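# Seat a loose fuse into an empty clip holder

## Task

Push the loose fuse down into the empty fuse holder until each of its two end caps rests on the bottom of its clip, and the holder is lying flat on the bench.

## Robot and tools

Robot and frame. Two arms, left_arm and right_arm, face each other across the table. left_arm's base is on the +y side; the names do not match image sides. All reported poses, velocities and move targets use the scene frame: origin at the table centre, +z up, table top at z = +0.020 m. Each gripper's fingers point along its own +x and close along its y. end_effector_position is the point between the fingers, 3 to 4 cm behind the tips, and only the last 1.5 cm of each finger face is flat. Reported positions and orientations can be off by a few cm, more at long reach. Joint ranges (rad): waist -3.054 to 3.054, shoulder 0.000 to 3.142, elbow 0.000 to 2.356, wrist pitch and wrist yaw -1.571 to 1.571, wrist roll -3.142 to 3.142.

The row of 14 numbers. Both motion tools use rows of 14 numbers, each in [-1, 1], always for both arms: left_arm dx, dy, dz, rx, ry, rz, opening, then right_arm in the same order. dx to rz are offsets, not poses: they count from that arm's Hand target as it was when the action or move began, along the scene axes, and rotation turns about the Hand target's position. 1.0 equals 0.6 m of travel or 180 degrees; rx, ry, rz form one rotation vector. An offset vector longer than 1.0 may be shortened. opening is absolute, not an offset: +1 is fully open (0.080 m), -1 fully closed, and empty fingers meet near -0.78. Sending all six pose numbers as 0 re-asks for the current Hand target; a 0 in the opening slot is a real command, so repeat the present opening to leave a gripper alone.

execute_actions(actions, cameras). actions is a list of actions; each action is a table of up to 15 rows, each row lasting one control step of 1/30 s, and the last row is held until 15 steps (0.5 s) are used. Every row in an action counts from the same starting Hand target, not from the previous row; a new action starts from wherever the Hand target then is, so repeating an offset moves further. An empty list just reports state and images. The result also lists end_effector_position at some intermediate steps.

move(target, speed, blend, opening_speed, blocking, cameras). target is one 14-number row or a list of up to 15 rows; every row is an offset from the same starting Hand targets. The gripper runs a straight line there, taking the shorter rotation. speed is m/s, 0.002 to 2.4, default 0.25 (turns up to twice that in rad/s), one value or one per row. blend (m) rounds corners in a list. opening_speed (per second on the -1..1 scale, at least 0.2) ramps openings. A move is capped at 10 s. It does not avoid obstacles or the other arm. Faster moves stray more and hit harder; a target set deep beyond a contact presses harder. The result adds a move: line, e.g. done (at rest within 8 mm and 2 degrees), off_target, moving, held, blocked (stopped far from its goal by something, now holding still) or fault, plus limits=paced (pose clipped) or limits=held (steps withheld). blocking=false returns after about 0.5 s while the move continues.

wait(seconds 0 to 10) lets the scene run with last commands held. stop brakes a running move. zoom_image(camera, region [x0, y0, x1, y1] in pixels, at most 504 by 504) enlarges part of a camera's latest image. show_instructions displays the reference pages for the fuse holder. finished_scene(scene 1) ends the scene permanently; the fuse must stay seated without help.

Cameras: cam_high, cam_low, cam_left_wrist, cam_right_wrist, each 896x504; cameras [] gives none, omitted or ["all"] gives all. An unknown name invalidates the call. Approximate intrinsics are provided (for example cam_high fy about 426 px, centre near 447, 251).

Reading results. Hand target is the last commanded pose after clipping; the gripper often stops short of it, and waiting does not fix that, so resend or add the missing offset. Each control step limits commanded orientation to within 32 degrees of the measured one. Check position and tilt after every move, since friction and gravity leave the hand low, short or tilted, and small moves may go sideways. grip_measured shows finger opening on the command scale (up to about 2 mm off, and reading narrower than the part under squeeze). To hold something, command about 0.08 below the reading at first contact; closing from fully open needs about 0.6 s. grip_effort_n is motor effort, not pad force. Joint velocities "within noise" means at rest. Joint torques include gravity; external torques estimate outside load, dropping when pushed toward larger joint values.

Things to avoid. Do not let anything fall off the table, drop parts, release moving parts, or hit hard. Contact torque reaching a joint limit (waist 18.2, shoulder 22.5, elbow 22.4, wrist pitch 5.92, wrist yaw 5.9, wrist roll 5.54 N m) stops that arm for 10 s. Never let the arms or grippers collide or grip each other. Steer around an arm's own base rather than close past it, as this can flip its shoulder posture. After pressing on something, command the target back above the gripper to release the push. Long holding, stretched reach or pushing at an unreachable pose heats motors; a MOTOR HOT line warns, and overheating freezes or powers down the arm. Loose objects may get small random pushes.

Each tool is called after ">>>" as name(argument=value, ...) on one line, values as JSON.

Reference images:

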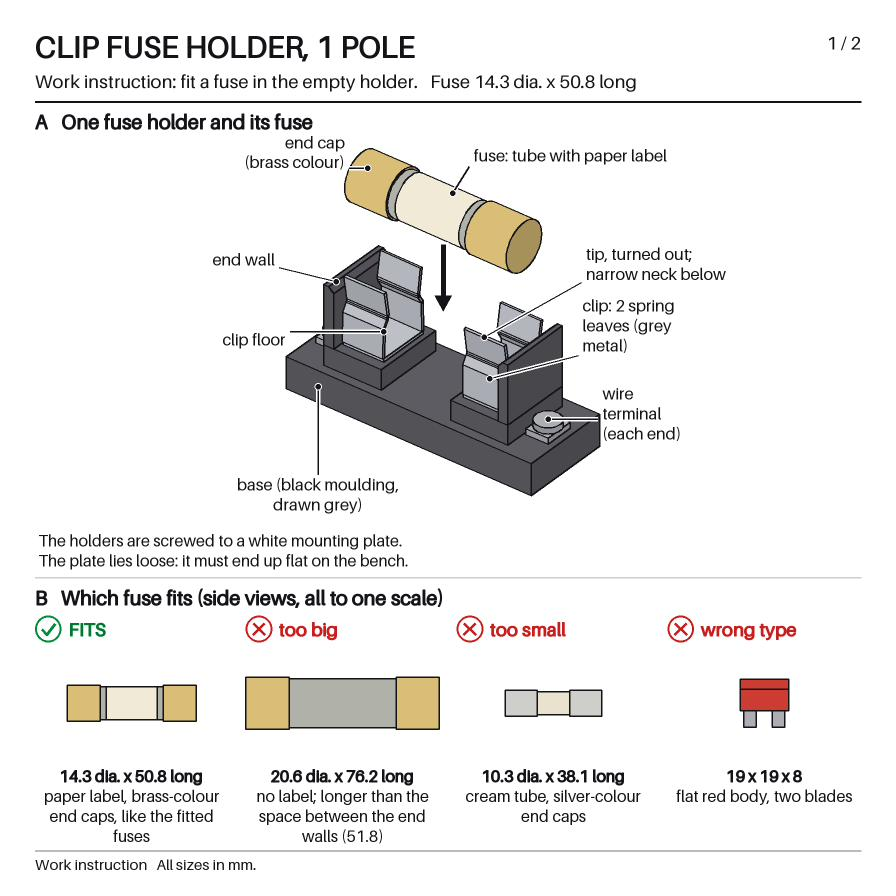

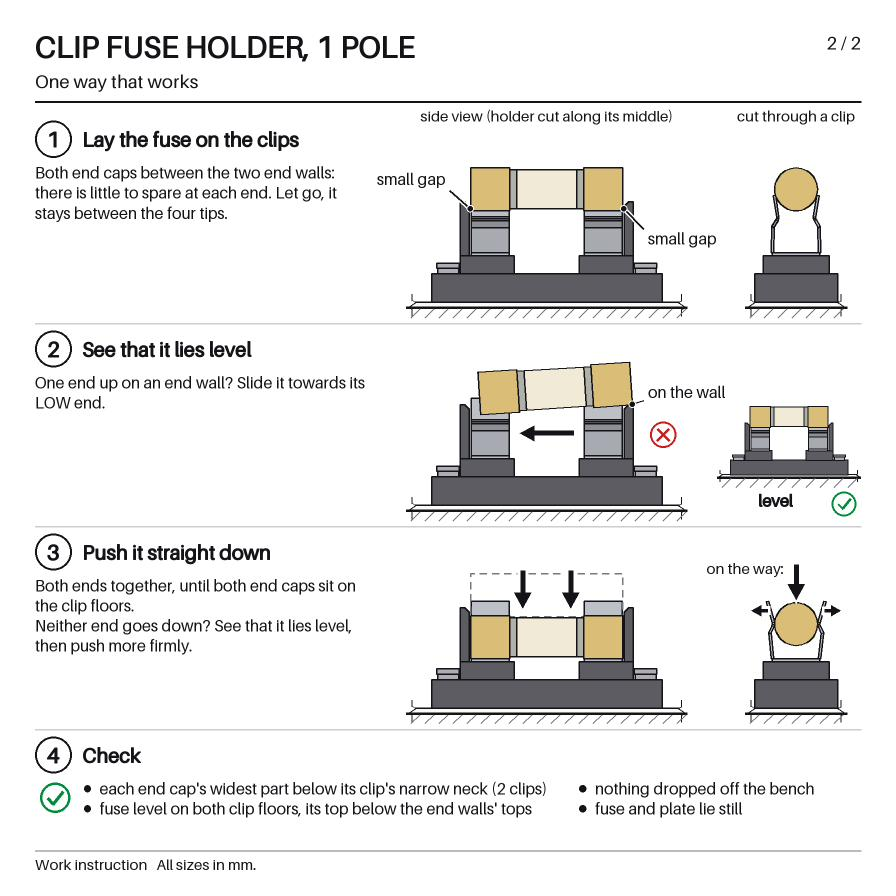

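## Session

>>> execute_actions(actions=[])

Scene clock: 0.00 s.
left_arm: end_effector_position=(-0.3207, +0.2240, +0.1480) grip_measured=+1.000 grip_effort_n=n/a end_effector_quat_wxyz=(+0.485, +0.336, +0.249, -0.768) | right_arm: end_effector_position=(-0.1922, -0.1339, +0.1924) grip_measured=+1.000 grip_effort_n=n/a end_effector_quat_wxyz=(+0.041, -0.615, -0.012, +0.788)
Joint positions: left_arm=[-1.061 1.535 0.931 -0.342 -0.366 -0.547 0.08] | right_arm=[0.407 1.832 1.62 -1.185 -0.19 -1.104 0.08]
Joint velocities: within noise
Joint torques (N m): no reading
External joint torques (N m): no reading
Motor temperatures (°C): left_arm=[27 27 39 34 43 32] | right_arm=[33 31 34 29 32 32]
Heat: left arm: hottest wrist yaw 43 °C (+0.0 °C/min); right arm: hottest elbow 34 °C (+0.0 °C/min).
Hand target: left_arm -0.3211, +0.2236, +0.1492; -0.485, -0.334, -0.249, +0.769 | right_arm -0.1925, -0.1335, +0.1945; +0.043, -0.613, -0.014, +0.789
Tool commands: left_gripper/opening=+1.0 right_gripper/opening=+1.0

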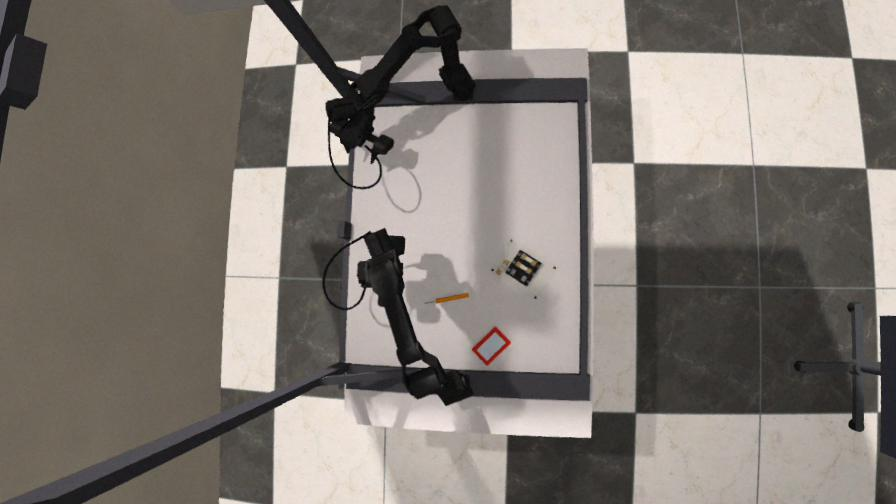

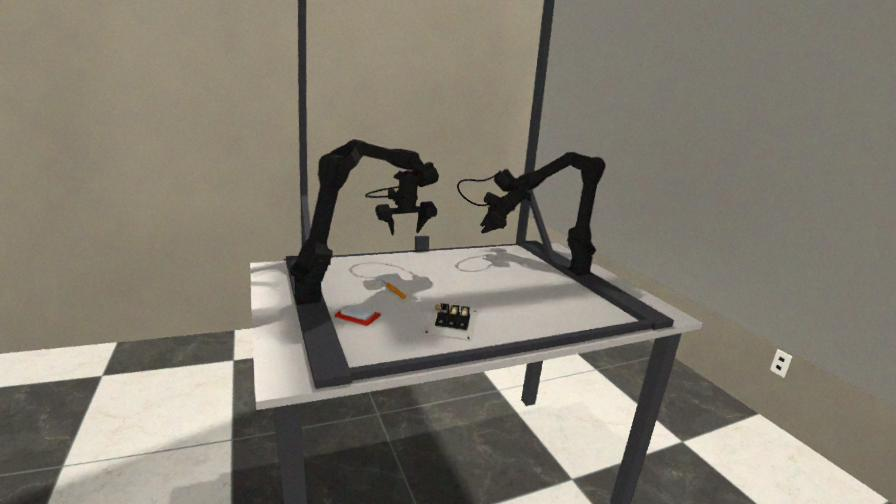

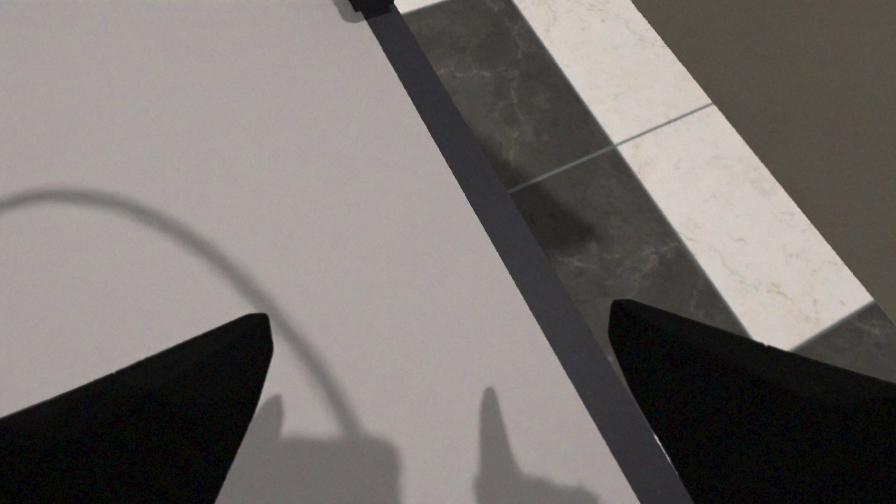

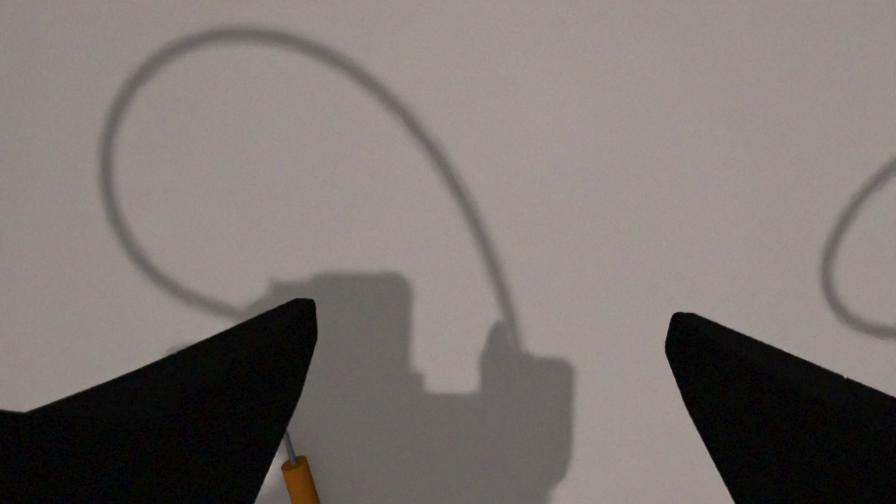

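>>> zoom_image(camera="cam_high", region=[430, 220, 590, 380])

>>> zoom_image(camera="cam_low", region=[320, 260, 500, 360])

Scaled by 3.150 from the camera's 896x504 image, which has a finer 1280x720 frame.

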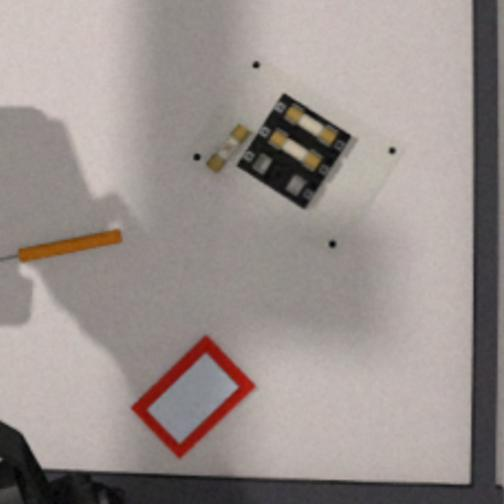

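Scaled by 2.800 from the camera's 896x504 image, which has a finer 1280x720 frame.

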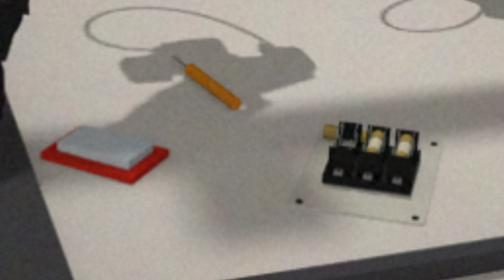

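>>> move(target=[0,0,0,0,0,0,1,0.404,0.02,0.09,-0.025,-0.076,0.016,1], cameras=["cam_high","cam_right_wrist"])

Scene clock: 17.43 s.
left_arm: end_effector_position=(-0.3207, +0.2240, +0.1480) grip_measured=+1.000 grip_effort_n=1.2 end_effector_quat_wxyz=(+0.485, +0.336, +0.249, -0.768) | right_arm: end_effector_position=(+0.0494, -0.1237, +0.2471) grip_measured=+1.000 grip_effort_n=1.6 end_effector_quat_wxyz=(+0.016, -0.706, -0.018, +0.708)
Joint positions: left_arm=[-1.061 1.535 0.931 -0.342 -0.366 -0.547 0.08] | right_arm=[-0.194 1.876 1.92 -1.569 -0.012 -1.766 0.08]
Joint velocities: within noise
Joint torques (N m): left_arm=[-0.03 -6.22 5.48 1.25 -0.26 0.01] | right_arm=[0.11 -6.3 6.27 0.26 -0.01 -0.2]
External joint torques (N m): left_arm=[-0.04 -0.21 -0.8 0.02 -0.05 0.01] | right_arm=[0.11 1.19 1.02 -0.07 0.05 -0.2]
Motor temperatures (°C): left_arm=[27 31 43 36 43 32] | right_arm=[33 33 37 30 32 32]
Heat: left arm: hottest elbow 43 °C (+13.8 °C/min); right arm: hottest elbow 37 °C (+10.3 °C/min).
Hand target: left_arm -0.3211, +0.2236, +0.1492; -0.485, -0.334, -0.249, +0.769 | right_arm +0.0499, -0.1215, +0.2484; +0.003, +0.703, +0.004, -0.711
Off the commanded pose: left_arm 0.001 m, 0 deg | right_arm 0.003 m, 3 deg.
joint sent to its limit (right arm) — joint 4 (wrist pitch), lower limit. The joint targets are off in orientation, not in position.
move: off_target (right_arm)
Images, in order (width x height): cam_high 896x504, cam_right_wrist 896x504.

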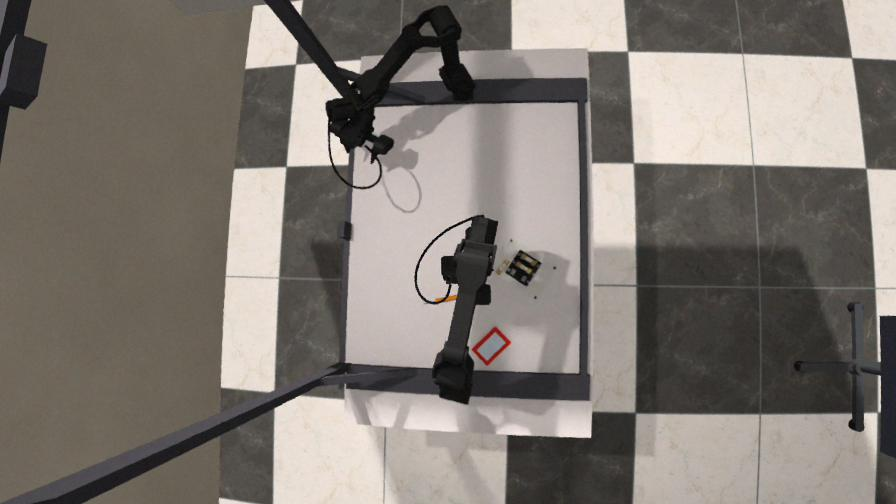

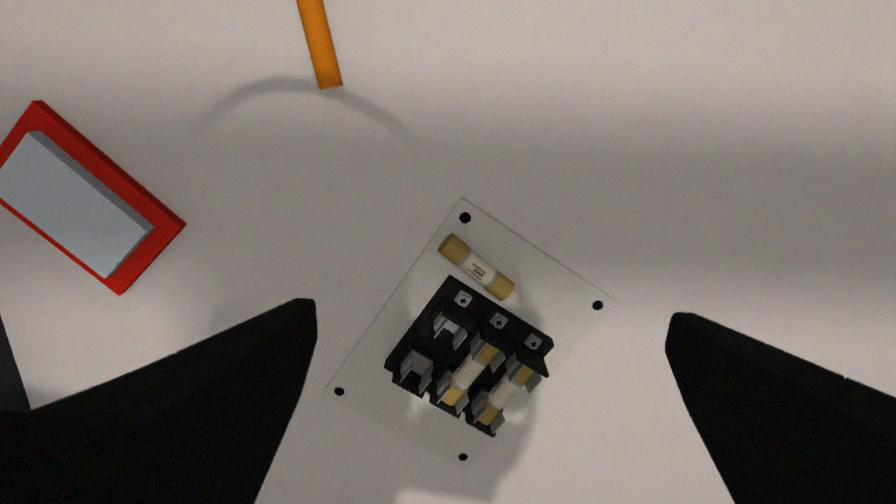

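>>> move(target=[0,0,0,0,0,0,1,0.06,0.0,-0.1,0,0,0.283,1], cameras=["cam_high","cam_right_wrist"])

Scene clock: 31.60 s.
left_arm: end_effector_position=(-0.3207, +0.2240, +0.1480) grip_measured=+1.000 grip_effort_n=0.7 end_effector_quat_wxyz=(+0.485, +0.336, +0.249, -0.768) | right_arm: end_effector_position=(+0.0846, -0.1203, +0.1924) grip_measured=+1.000 grip_effort_n=1.6 end_effector_quat_wxyz=(+0.303, +0.636, +0.309, -0.639)
Joint positions: left_arm=[-1.061 1.535 0.931 -0.342 -0.366 -0.547 0.08] | right_arm=[-0.286 1.923 1.763 -1.408 -0.008 -2.752 0.08]
Joint velocities: within noise
Joint torques (N m): left_arm=[-0.06 -6.19 5.45 1.25 -0.27 0.02] | right_arm=[-0.21 -6.77 4.18 0.38 0.07 -0.15]
External joint torques (N m): left_arm=[-0.02 -0.13 -0.86 0.02 -0.07 0.02] | right_arm=[-0.28 1.14 -1.18 0.15 0.09 -0.15]
Motor temperatures (°C): left_arm=[27 32 45 37 43 32] | right_arm=[33 34 37 30 32 32]
Heat: left arm: hottest elbow 45 °C (+11.4 °C/min); right arm: hottest elbow 37 °C (+5.7 °C/min).
Hand target: left_arm -0.3211, +0.2236, +0.1492; -0.485, -0.334, -0.249, +0.769 | right_arm +0.0859, -0.1215, +0.1884; +0.308, +0.633, +0.306, -0.641
Off the commanded pose: left_arm 0.001 m, 0 deg | right_arm 0.004 m, 1 deg.
move: done
Images, in order (width x height): cam_high 896x504, cam_right_wrist 896x504.

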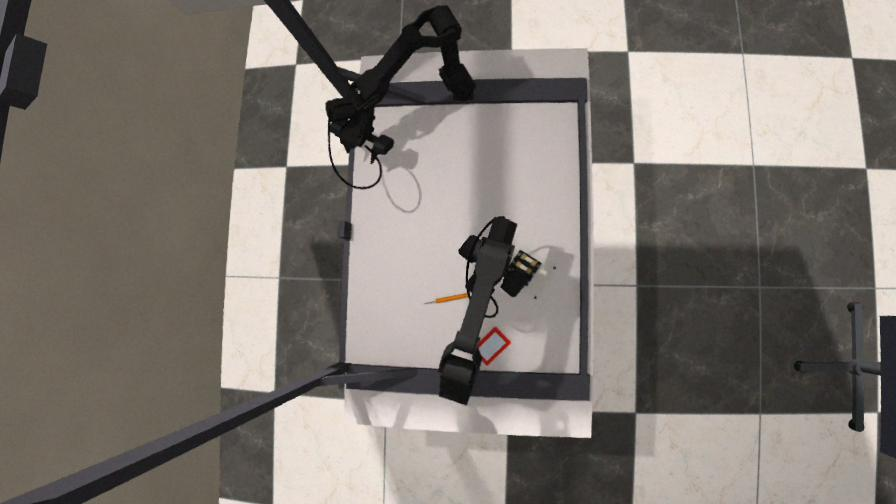

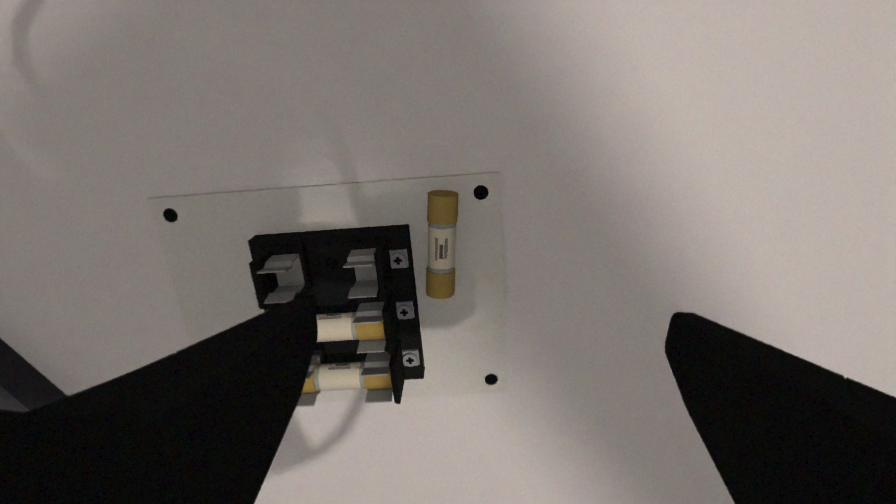

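>>> move(target=[0,0,0,0,0,0,1,0.037,0.023,-0.09,0,0,0,1], cameras=["cam_right_wrist"])

Scene clock: 47.97 s.
left_arm: end_effector_position=(-0.3207, +0.2240, +0.1480) grip_measured=+1.000 grip_effort_n=0.7 end_effector_quat_wxyz=(+0.485, +0.336, +0.249, -0.768) | right_arm: end_effector_position=(+0.1074, -0.1064, +0.1378) grip_measured=+1.000 grip_effort_n=1.6 end_effector_quat_wxyz=(+0.304, +0.636, +0.308, -0.639)
Joint positions: left_arm=[-1.061 1.535 0.931 -0.342 -0.366 -0.547 0.08] | right_arm=[-0.332 2.01 1.668 -1.229 -0.007 -2.797 0.08]
Joint velocities: within noise
Joint torques (N m): left_arm=[-0.07 -6.25 5.5 1.25 -0.26 0.02] | right_arm=[-0.19 -7.33 4.48 0.39 0.03 -0.17]
External joint torques (N m): left_arm=[-0.05 -0.3 -0.7 0.05 -0.05 0.02] | right_arm=[-0.14 1.2 -0.9 0.17 0.04 -0.17]
Motor temperatures (°C): left_arm=[27 34 46 38 43 32] | right_arm=[33 35 36 30 32 32]
Heat: left arm: hottest elbow 46 °C (+8.8 °C/min); right arm: hottest elbow 36 °C (+2.5 °C/min).
Hand target: left_arm -0.3211, +0.2236, +0.1492; -0.485, -0.334, -0.249, +0.769 | right_arm +0.1081, -0.1076, +0.1344; +0.308, +0.633, +0.306, -0.640
Off the commanded pose: left_arm 0.001 m, 0 deg | right_arm 0.004 m, 1 deg.
move: done
Images, in order (width x height): cam_right_wrist 896x504.

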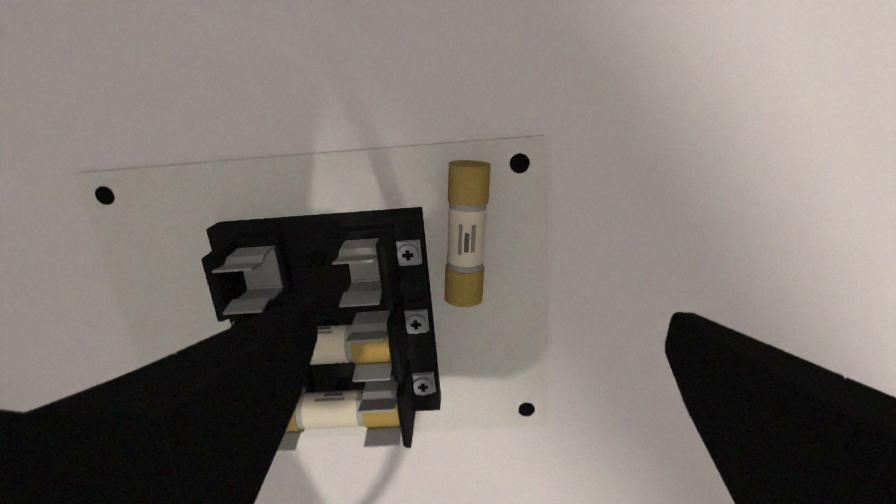

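>>> move(target=[0,0,0,0,0,0,1,-0.021,-0.03,-0.07,0,0,0,-0.2], cameras=["cam_right_wrist"])

Scene clock: 59.40 s.
left_arm: end_effector_position=(-0.3207, +0.2240, +0.1480) grip_measured=+1.000 grip_effort_n=1.2 end_effector_quat_wxyz=(+0.485, +0.336, +0.249, -0.768) | right_arm: end_effector_position=(+0.0965, -0.1248, +0.0897) grip_measured=-0.197 grip_effort_n=-13.3 end_effector_quat_wxyz=(+0.310, +0.631, +0.305, -0.643)
Joint positions: left_arm=[-1.061 1.535 0.931 -0.342 -0.366 -0.547 0.08] | right_arm=[-0.32 1.982 1.433 -1.038 -0.007 -2.79 0.026]
Joint velocities: within noise
Joint torques (N m): left_arm=[-0.04 -6.17 5.47 1.24 -0.26 0.02] | right_arm=[0.35 -9.3 4.09 0.39 0.03 0.14]
External joint torques (N m): left_arm=[-0.08 -0.17 -0.82 0.01 -0.05 0.02] | right_arm=[0.44 -1.21 -1.02 0.2 0.04 0.14]
Motor temperatures (°C): left_arm=[27 34 47 38 43 32] | right_arm=[33 37 36 30 31 32]
Heat: left arm: hottest elbow 47 °C (+8.1 °C/min); right arm: hottest shoulder 37 °C (+6.1 °C/min).
Hand target: left_arm -0.3211, +0.2236, +0.1492; -0.485, -0.334, -0.249, +0.769 | right_arm +0.0955, -0.1256, +0.0924; +0.308, +0.633, +0.306, -0.640
Off the commanded pose: left_arm 0.001 m, 0 deg | right_arm 0.003 m, 0 deg.
move: done
Images, in order (width x height): cam_right_wrist 896x504.

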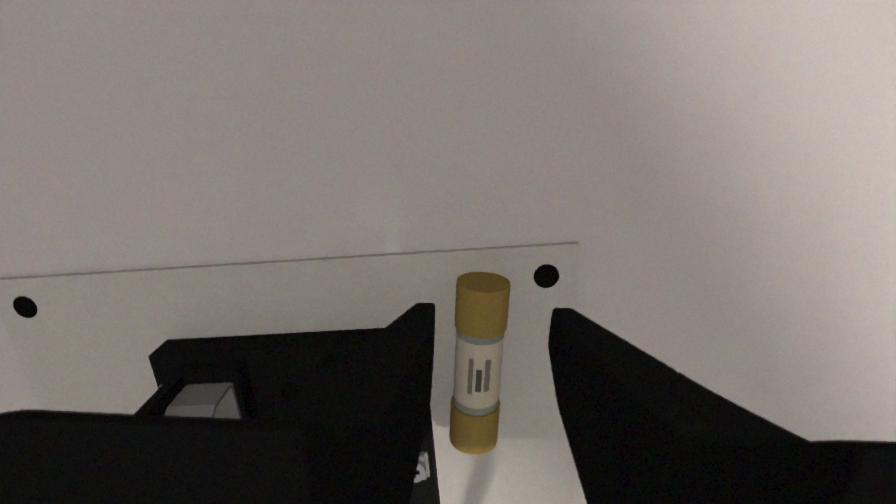

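>>> move(target=[[0,0,0,0,0,0,1,-0.007,-0.009,-0.02,0,0,0,-0.4],[0,0,0,0,0,0,1,-0.007,-0.009,-0.044,0,0,0,-0.4]], cameras=["cam_right_wrist"], speed=0.08)

Scene clock: 68.93 s.
left_arm: end_effector_position=(-0.3207, +0.2240, +0.1480) grip_measured=+1.000 grip_effort_n=0.2 end_effector_quat_wxyz=(+0.485, +0.336, +0.249, -0.768) | right_arm: end_effector_position=(+0.0928, -0.1291, +0.0696) grip_measured=-0.398 grip_effort_n=-13.3 end_effector_quat_wxyz=(+0.305, +0.635, +0.309, -0.638)
Joint positions: left_arm=[-1.061 1.535 0.931 -0.342 -0.366 -0.547 0.08] | right_arm=[-0.314 1.975 1.338 -0.932 -0.007 -2.783 0.017]
Joint velocities: within noise
Joint torques (N m): left_arm=[-0.03 -6.23 5.47 1.25 -0.26 0.02] | right_arm=[0.36 -6.77 3.95 0.42 0.06 0.13]
External joint torques (N m): left_arm=[0.01 -0.3 -0.74 0.04 -0.06 0.01] | right_arm=[0.38 1.25 -1.12 0.19 0.07 0.13]
Motor temperatures (°C): left_arm=[27 35 47 38 43 32] | right_arm=[33 39 36 30 31 32]
Heat: left arm: hottest elbow 47 °C (+5.0 °C/min); right arm: hottest shoulder 39 °C (+7.0 °C/min).
Hand target: left_arm -0.3211, +0.2236, +0.1492; -0.485, -0.334, -0.249, +0.769 | right_arm +0.0913, -0.1311, +0.0661; +0.308, +0.633, +0.306, -0.640
Off the commanded pose: left_arm 0.001 m, 0 deg | right_arm 0.004 m, 1 deg.
move: done
Images, in order (width x height): cam_right_wrist 896x504.

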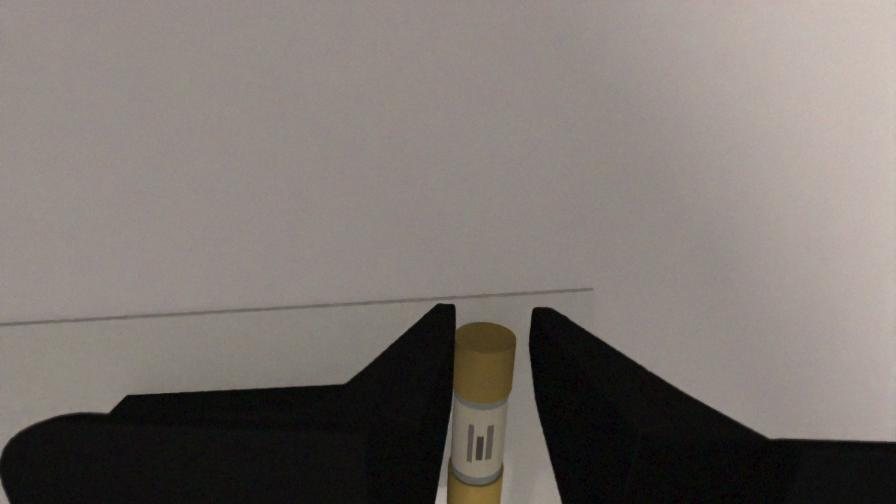

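>>> move(target=[[0,0,0,0,0,0,1,0.001,-0.001,-0.016,0,0,0,-0.4],[0,0,0,0,0,0,1,0.001,-0.001,-0.016,0,0,0,-0.8]], cameras=["cam_right_wrist"], speed=0.05, opening_speed=0.8)

Scene clock: 72.83 s.
left_arm: end_effector_position=(-0.3207, +0.2240, +0.1480) grip_measured=+1.000 grip_effort_n=1.2 end_effector_quat_wxyz=(+0.485, +0.336, +0.249, -0.768) | right_arm: end_effector_position=(+0.0931, -0.1289, +0.0620) grip_measured=-0.550 grip_effort_n=-83.5 end_effector_quat_wxyz=(+0.304, +0.637, +0.310, -0.637)
Joint positions: left_arm=[-1.061 1.535 0.931 -0.342 -0.366 -0.547 0.08] | right_arm=[-0.314 1.984 1.319 -0.898 -0.006 -2.783 0.01]
Joint velocities: within noise
Joint torques (N m): left_arm=[-0.03 -6.24 5.45 1.26 -0.26 0.01] | right_arm=[0.15 -6.21 3.72 0.54 -0.04 0.07]
External joint torques (N m): left_arm=[-0.05 -0.23 -0.8 0.04 -0.04 0.01] | right_arm=[0.11 1.74 -1.23 0.32 -0.02 0.07]
Motor temperatures (°C): left_arm=[27 35 47 38 42 32] | right_arm=[33 39 36 30 31 32]
Heat: left arm: hottest elbow 47 °C (+4.0 °C/min); right arm: hottest shoulder 39 °C (+7.0 °C/min).
Hand target: left_arm -0.3211, +0.2236, +0.1492; -0.485, -0.334, -0.249, +0.769 | right_arm +0.0918, -0.1317, +0.0564; +0.308, +0.633, +0.306, -0.640
Off the commanded pose: left_arm 0.001 m, 0 deg | right_arm 0.006 m, 1 deg.
move: done
Images, in order (width x height): cam_right_wrist 896x504.

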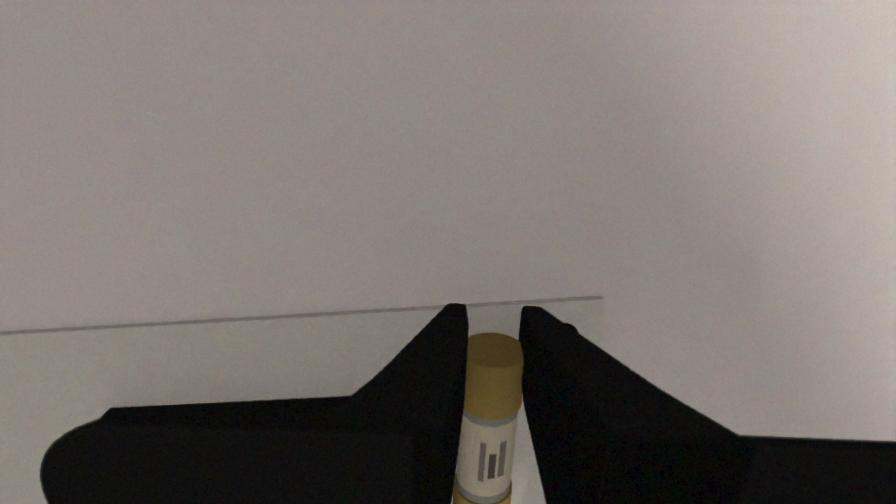

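>>> move(target=[[0,0,0,0,0,0,1,0,0,0.04,0,0,0,-0.8],[0,0,0,0,0,0,1,-0.105,0.085,0.04,0,0,0,-0.8]], cameras=["cam_right_wrist","cam_low"], speed=0.1)

Scene clock: 79.07 s.
left_arm: end_effector_position=(-0.3207, +0.2240, +0.1480) grip_measured=+1.000 grip_effort_n=0.2 end_effector_quat_wxyz=(+0.485, +0.336, +0.249, -0.768) | right_arm: end_effector_position=(+0.0286, -0.0833, +0.0804) grip_measured=-0.550 grip_effort_n=-83.5 end_effector_quat_wxyz=(+0.310, +0.633, +0.306, -0.640)
Joint positions: left_arm=[-1.061 1.535 0.931 -0.342 -0.366 -0.547 0.08] | right_arm=[-0.119 2.083 1.545 -1.042 -0.006 -2.591 0.01]
Joint velocities: within noise
Joint torques (N m): left_arm=[-0.02 -6.21 5.5 1.26 -0.26 0.02] | right_arm=[-0.15 -7.27 6.05 0.14 -0.11 0.1]
External joint torques (N m): left_arm=[-0.02 -0.23 -0.71 0.05 -0.05 0.01] | right_arm=[-0.28 1.49 0.92 -0.07 -0.07 0.1]
Motor temperatures (°C): left_arm=[27 35 47 38 42 32] | right_arm=[33 38 36 30 31 32]
Heat: left arm: hottest elbow 47 °C (+3.0 °C/min); right arm: hottest shoulder 38 °C (+5.1 °C/min).
Hand target: left_arm -0.3211, +0.2236, +0.1492; -0.485, -0.334, -0.249, +0.769 | right_arm +0.0289, -0.0806, +0.0805; +0.308, +0.633, +0.306, -0.640
Off the commanded pose: left_arm 0.001 m, 0 deg | right_arm 0.003 m, 0 deg.
move: done
Images, in order (width x height): cam_low 896x504, cam_right_wrist 896x504.

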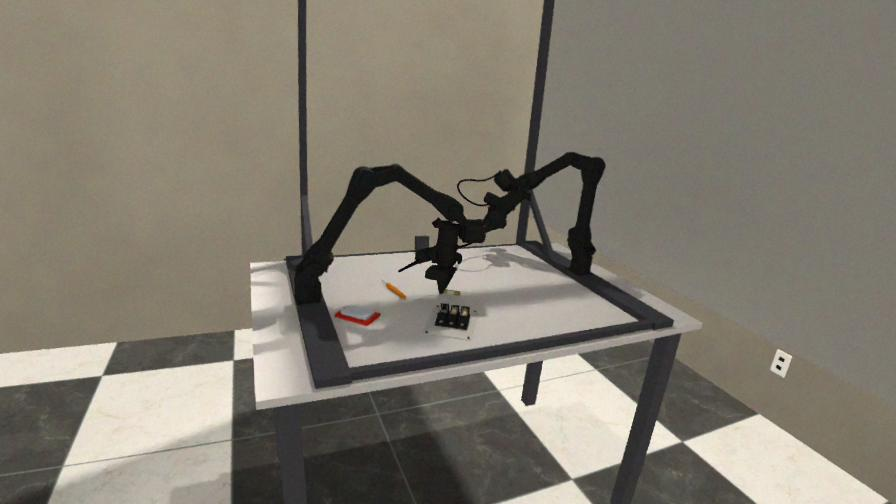

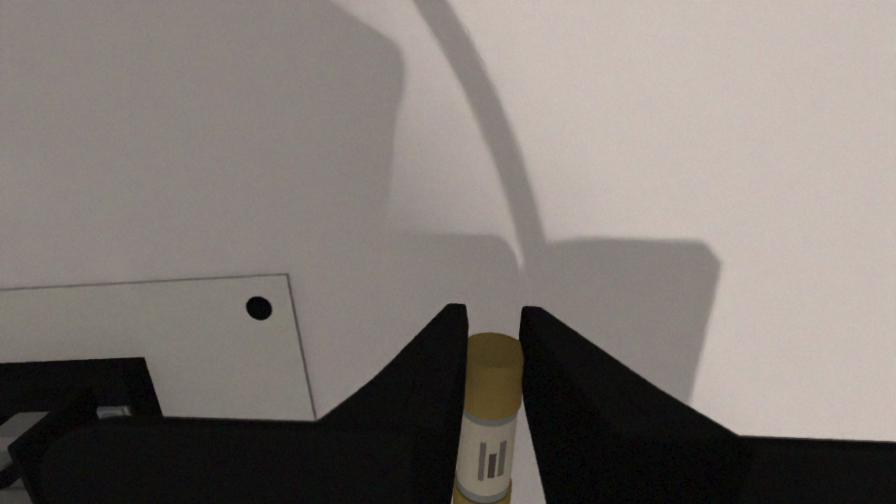

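>>> move(target=[[0,0,0,0,0,0,1,0,0,-0.033,0,0,0,-0.8],[0,0,0,0,0,0,1,0,0,-0.033,0,0,0,-0.3],[0,0,0,0,0,0,1,0.025,0.031,-0.033,0,0,0,-0.3]], cameras=["cam_right_wrist"], speed=0.06, opening_speed=1)

Scene clock: 86.07 s.
left_arm: end_effector_position=(-0.3207, +0.2240, +0.1480) grip_measured=+1.000 grip_effort_n=0.7 end_effector_quat_wxyz=(+0.485, +0.336, +0.249, -0.768) | right_arm: end_effector_position=(+0.0417, -0.0642, +0.0621) grip_measured=-0.302 grip_effort_n=16.0 end_effector_quat_wxyz=(+0.307, +0.633, +0.306, -0.641)
Joint positions: left_arm=[-1.061 1.535 0.931 -0.342 -0.366 -0.547 0.08] | right_arm=[-0.146 2.18 1.622 -1.021 -0.008 -2.613 0.021]
Joint velocities: within noise
Joint torques (N m): left_arm=[-0.06 -6.22 5.47 1.24 -0.26 0.02] | right_arm=[-0.39 -7.62 5.99 0.31 -0.04 -0.22]
External joint torques (N m): left_arm=[-0.04 -0.23 -0.82 0.01 -0.06 0.01] | right_arm=[-0.43 1.84 0.77 0.07 0 -0.22]
Motor temperatures (°C): left_arm=[27 35 47 38 42 32] | right_arm=[33 39 37 30 31 32]
Heat: left arm: hottest elbow 47 °C (+3.0 °C/min); right arm: hottest shoulder 39 °C (+6.1 °C/min).
Hand target: left_arm -0.3211, +0.2236, +0.1492; -0.485, -0.334, -0.249, +0.769 | right_arm +0.0439, -0.0621, +0.0606; +0.308, +0.633, +0.306, -0.641
Off the commanded pose: left_arm 0.001 m, 0 deg | right_arm 0.003 m, 0 deg.
move: done
Images, in order (width x height): cam_right_wrist 896x504.

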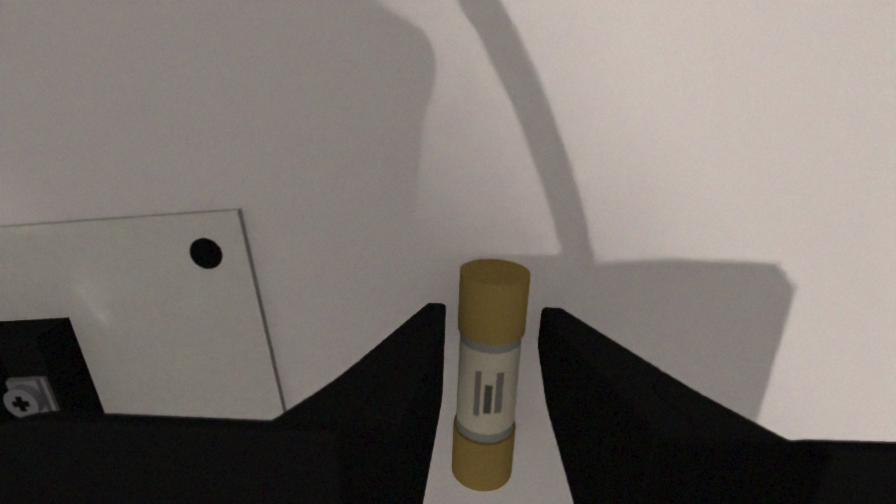

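>>> move(target=[[0,0,0,0,0,0,1,0.0115,0.0125,0.001,0,0,0,-0.3],[0,0,0,0,0,0,1,0.0115,0.0125,0.001,0,0,0,-0.8],[0,0,0,0,0,0,1,0.0115,0.0125,0.12,0,0,0,-0.8]], cameras=["cam_right_wrist"], speed=0.08, opening_speed=1)

>>> zoom_image(camera="cam_right_wrist", region=[350, 200, 650, 504])

Scene clock: 106.37 s.
left_arm: end_effector_position=(-0.3207, +0.2240, +0.1480) grip_measured=+1.000 grip_effort_n=0.7 end_effector_quat_wxyz=(+0.485, +0.336, +0.249, -0.768) | right_arm: end_effector_position=(+0.0487, -0.0569, +0.1249) grip_measured=-0.563 grip_effort_n=-83.5 end_effector_quat_wxyz=(+0.314, +0.629, +0.299, -0.645)
Joint positions: left_arm=[-1.061 1.535 0.931 -0.342 -0.366 -0.547 0.08] | right_arm=[-0.16 2.184 1.883 -1.299 -0.008 -2.627 0.01]
Joint velocities: within noise
Joint torques (N m): left_arm=[-0.04 -6.25 5.5 1.25 -0.26 0.02] | right_arm=[-0.28 -10.5 6.13 0.1 -0.02 -0.19]
External joint torques (N m): left_arm=[-0.05 -0.25 -0.75 0.03 -0.05 0.01] | right_arm=[-0.29 -0.88 0.79 -0.08 0.01 -0.19]
Motor temperatures (°C): left_arm=[27 36 48 39 42 32] | right_arm=[33 38 37 30 31 32]
Heat: left arm: hottest elbow 48 °C (+2.0 °C/min); right arm: hottest shoulder 38 °C (+4.0 °C/min).
Hand target: left_arm -0.3211, +0.2236, +0.1492; -0.485, -0.334, -0.249, +0.769 | right_arm +0.0508, -0.0546, +0.1326; +0.308, +0.633, +0.306, -0.641
Off the commanded pose: left_arm 0.001 m, 0 deg | right_arm 0.008 m, 1 deg.
move: done
Images, in order (width x height): cam_right_wrist 896x504.

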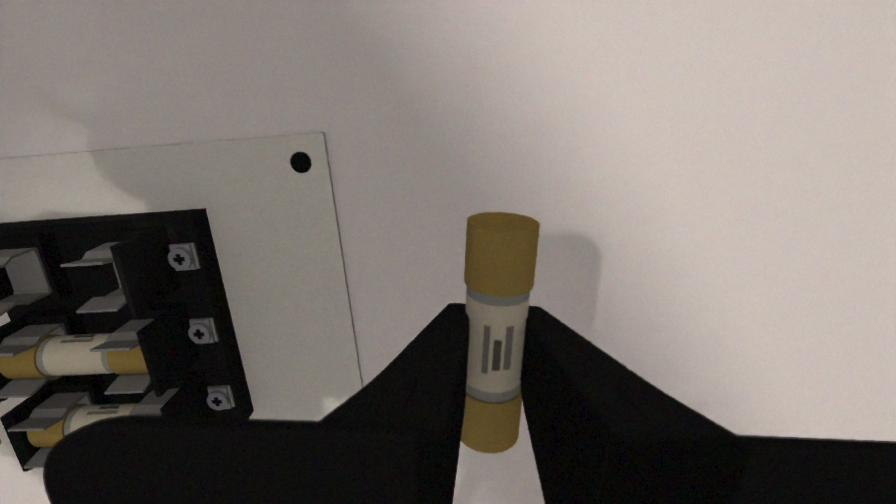

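Scaled by 1.658 from the camera's 896x504 image, which has a finer 1280x720 frame.

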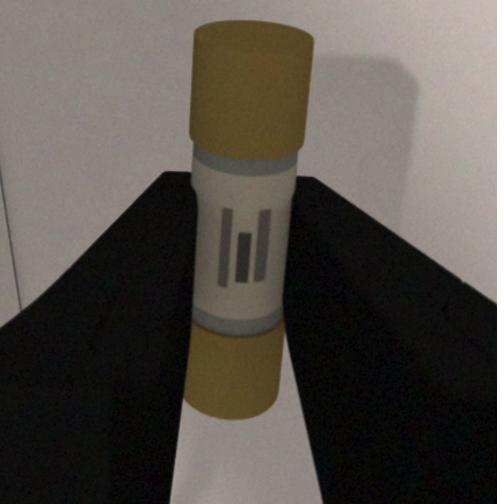

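>>> move(target=[0,0,0,0,0,0,1,0.187,-0.131,0.01,0,0,-0.4795,-0.8], cameras=["cam_right_wrist","cam_low"], speed=0.2)

>>> zoom_image(camera="cam_right_wrist", region=[350, 200, 650, 504])

>>> zoom_image(camera="cam_low", region=[400, 250, 500, 350])

Scene clock: 122.63 s.
left_arm: end_effector_position=(-0.3207, +0.2240, +0.1480) grip_measured=+1.000 grip_effort_n=1.2 end_effector_quat_wxyz=(+0.485, +0.336, +0.249, -0.768) | right_arm: end_effector_position=(+0.1632, -0.1319, +0.1350) grip_measured=-0.563 grip_effort_n=-83.5 end_effector_quat_wxyz=(+0.208, -0.672, +0.211, +0.678)
Joint positions: left_arm=[-1.061 1.535 0.931 -0.342 -0.366 -0.547 0.08] | right_arm=[-0.493 2.012 1.66 -1.226 -0.008 -1.461 0.01]
Joint velocities: within noise
Joint torques (N m): left_arm=[-0.04 -6.23 5.46 1.26 -0.26 0.01] | right_arm=[-0.26 -9.92 4.28 0.46 -0.16 0.13]
External joint torques (N m): left_arm=[-0.02 -0.29 -0.75 0.05 -0.06 0.01] | right_arm=[-0.26 -1.37 -1.15 0.17 -0.1 0.13]
Motor temperatures (°C): left_arm=[27 36 48 39 42 32] | right_arm=[32 42 39 29 31 32]
Heat: left arm: hottest elbow 48 °C (+1.0 °C/min); right arm: hottest shoulder 42 °C (+5.0 °C/min).
Hand target: left_arm -0.3211, +0.2236, +0.1492; -0.485, -0.334, -0.249, +0.769 | right_arm +0.1630, -0.1332, +0.1386; -0.213, +0.671, -0.210, -0.678
Off the commanded pose: left_arm 0.001 m, 0 deg | right_arm 0.004 m, 1 deg.
move: done
Images, in order (width x height): cam_low 896x504, cam_right_wrist 896x504.

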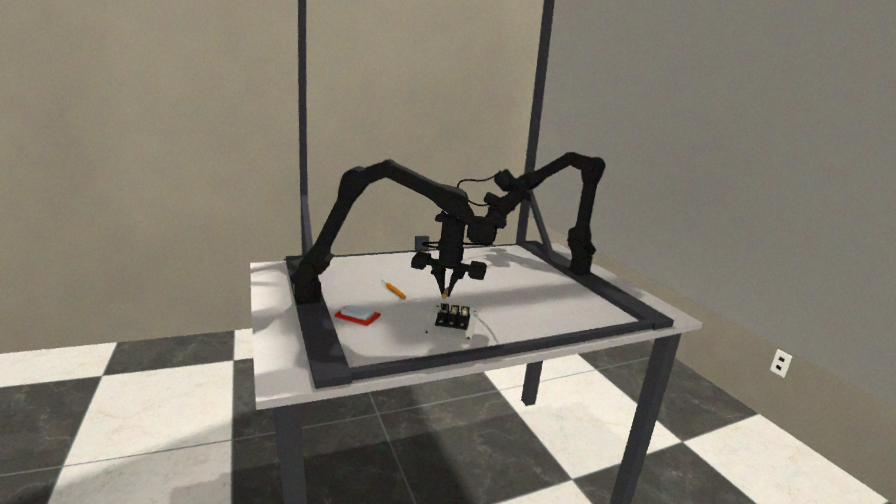

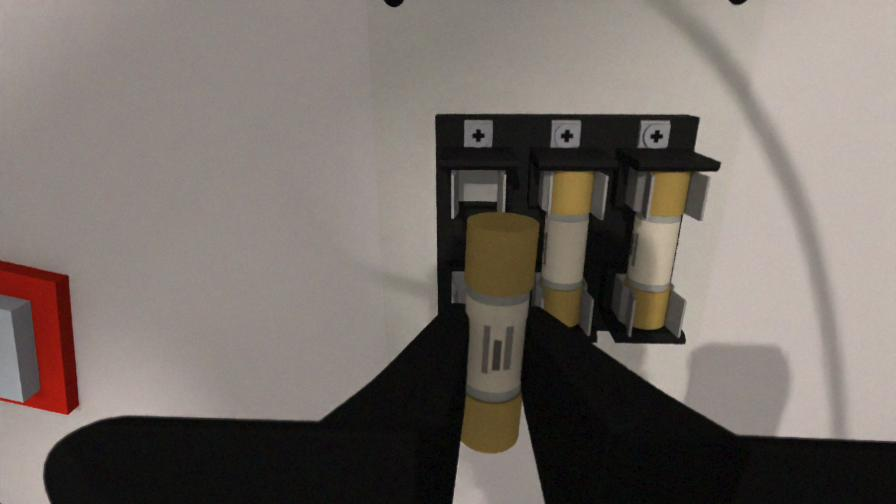

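Scaled by 1.658 from the camera's 896x504 image, which has a finer 1280x720 frame.

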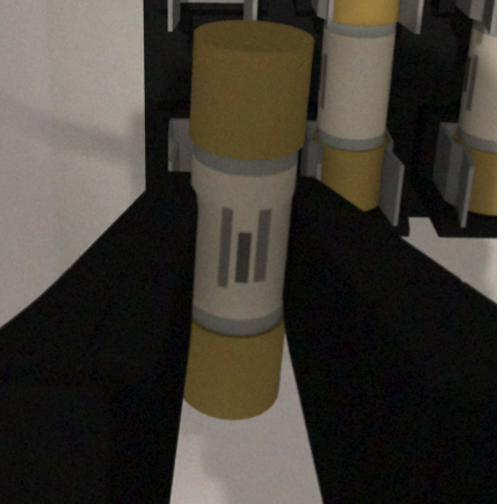

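Scaled by 5.040 from the camera's 896x504 image, which has a finer 1280x720 frame.

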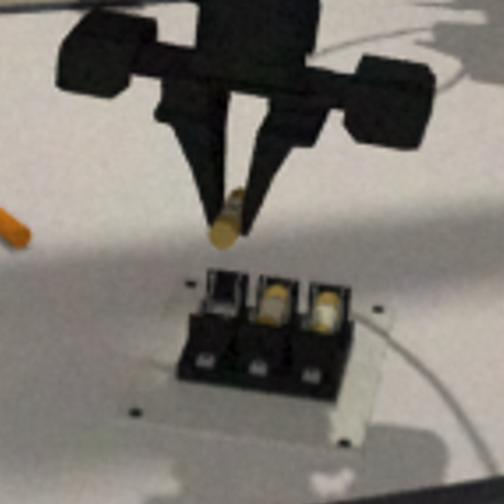

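>>> move(target=[0,0,0,0,0,0,1,0,0,-0.05,0,0,0,-0.8], cameras=["cam_right_wrist"], speed=0.1)

>>> zoom_image(camera="cam_right_wrist", region=[400, 100, 720, 420])

Scene clock: 134.20 s.
left_arm: end_effector_position=(-0.3207, +0.2240, +0.1480) grip_measured=+1.000 grip_effort_n=1.2 end_effector_quat_wxyz=(+0.485, +0.336, +0.249, -0.768) | right_arm: end_effector_position=(+0.1633, -0.1316, +0.1120) grip_measured=-0.563 grip_effort_n=-83.5 end_effector_quat_wxyz=(+0.214, -0.673, +0.205, +0.677)
Joint positions: left_arm=[-1.061 1.535 0.931 -0.342 -0.366 -0.547 0.08] | right_arm=[-0.493 2.011 1.567 -1.114 -0.008 -1.461 0.01]
Joint velocities: within noise
Joint torques (N m): left_arm=[-0.06 -6.23 5.47 1.25 -0.26 0.02] | right_arm=[-0.25 -7.54 4.29 0.47 -0.14 0.12]
External joint torques (N m): left_arm=[-0.07 -0.2 -0.81 0.03 -0.05 0.01] | right_arm=[-0.22 1.06 -1.14 0.15 -0.09 0.12]
Motor temperatures (°C): left_arm=[27 37 48 39 42 32] | right_arm=[32 42 38 30 31 32]
Heat: left arm: hottest elbow 48 °C (+1.0 °C/min); right arm: hottest shoulder 42 °C (+4.1 °C/min).
Hand target: left_arm -0.3211, +0.2236, +0.1492; -0.485, -0.334, -0.249, +0.769 | right_arm +0.1630, -0.1332, +0.1086; -0.213, +0.671, -0.210, -0.678
Off the commanded pose: left_arm 0.001 m, 0 deg | right_arm 0.004 m, 1 deg.
move: done
Images, in order (width x height): cam_right_wrist 896x504.

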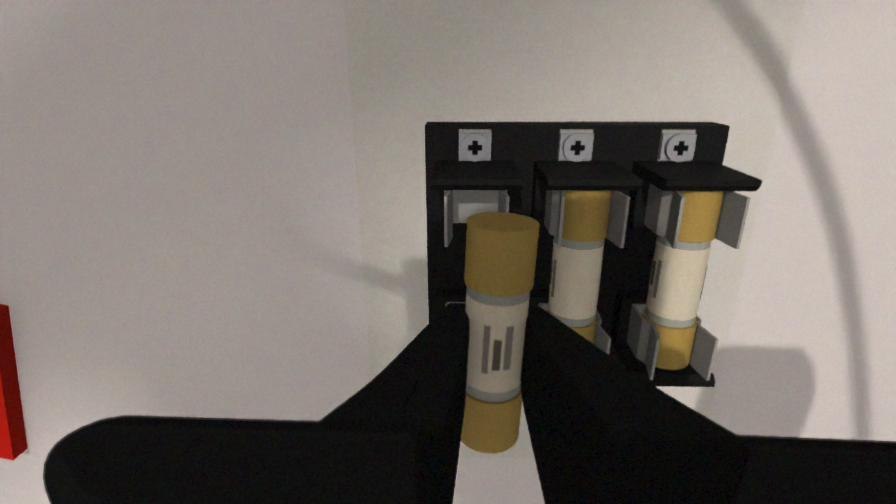

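Scaled by 1.575 from the camera's 896x504 image, which has a finer 1280x720 frame.

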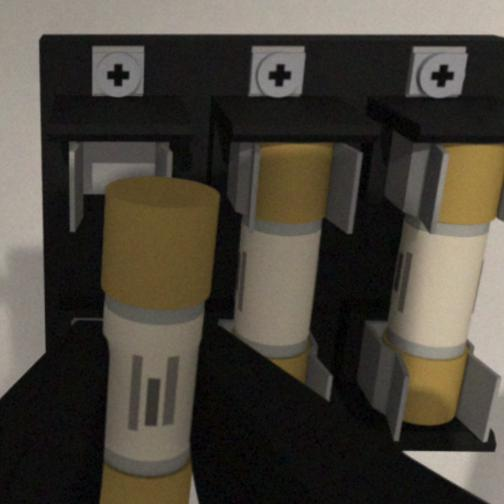

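>>> move(target=[0,0,0,0,0,0,1,0.002,-0.0045,-0.016,0,0,0,-0.8], cameras=["cam_right_wrist"], speed=0.1)

>>> zoom_image(camera="cam_right_wrist", region=[400, 120, 600, 320])

>>> zoom_image(camera="cam_right_wrist", region=[420, 200, 740, 460])

Scene clock: 146.00 s.
left_arm: end_effector_position=(-0.3207, +0.2240, +0.1480) grip_measured=+1.000 grip_effort_n=0.7 end_effector_quat_wxyz=(+0.485, +0.336, +0.249, -0.768) | right_arm: end_effector_position=(+0.1642, -0.1339, +0.1031) grip_measured=-0.563 grip_effort_n=-83.5 end_effector_quat_wxyz=(+0.217, -0.673, +0.206, +0.676)
Joint positions: left_arm=[-1.061 1.535 0.931 -0.342 -0.366 -0.547 0.08] | right_arm=[-0.498 2.011 1.531 -1.076 -0.008 -1.461 0.01]
Joint velocities: within noise
Joint torques (N m): left_arm=[-0.07 -6.23 5.46 1.25 -0.25 0.01] | right_arm=[-0.37 -7.26 4.2 0.5 -0.14 -0.06]
External joint torques (N m): left_arm=[-0.01 -0.21 -0.87 0 -0.06 0] | right_arm=[-0.4 1.2 -1.1 0.2 -0.07 -0.06]
Motor temperatures (°C): left_arm=[27 37 48 39 42 32] | right_arm=[32 41 37 30 31 32]
Heat: left arm: hottest elbow 48 °C (+1.0 °C/min); right arm: hottest shoulder 41 °C (+2.0 °C/min).
Hand target: left_arm -0.3211, +0.2236, +0.1492; -0.485, -0.334, -0.249, +0.769 | right_arm +0.1643, -0.1358, +0.0990; -0.213, +0.671, -0.210, -0.678
Off the commanded pose: left_arm 0.001 m, 0 deg | right_arm 0.005 m, 1 deg.
move: done
Images, in order (width x height): cam_right_wrist 896x504.

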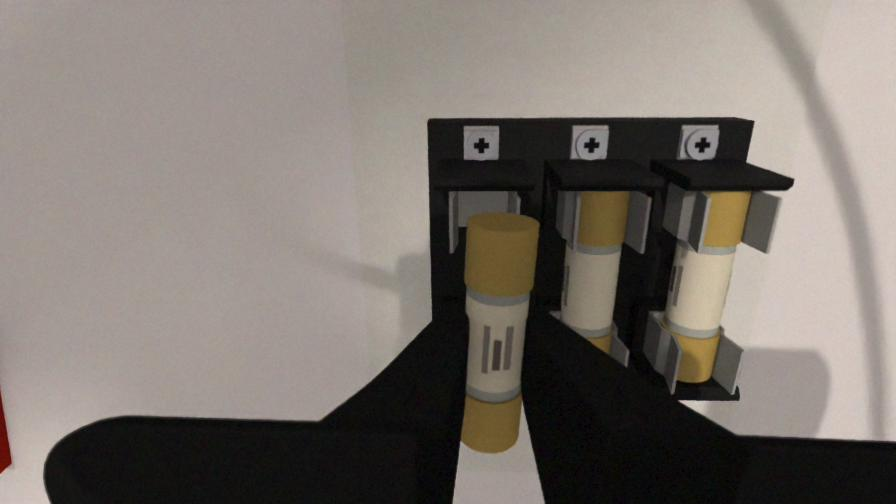

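Scaled by 2.520 from the camera's 896x504 image, which has a finer 1280x720 frame.

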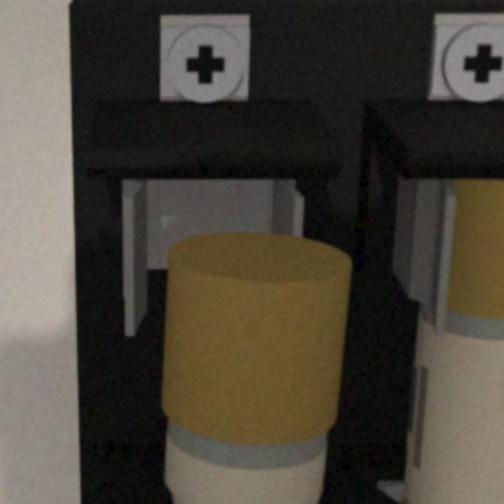

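Scaled by 1.575 from the camera's 896x504 image, which has a finer 1280x720 frame.

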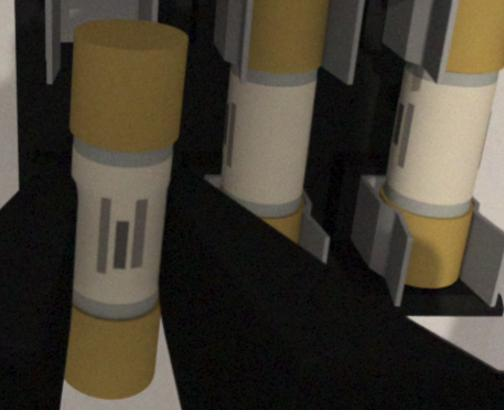

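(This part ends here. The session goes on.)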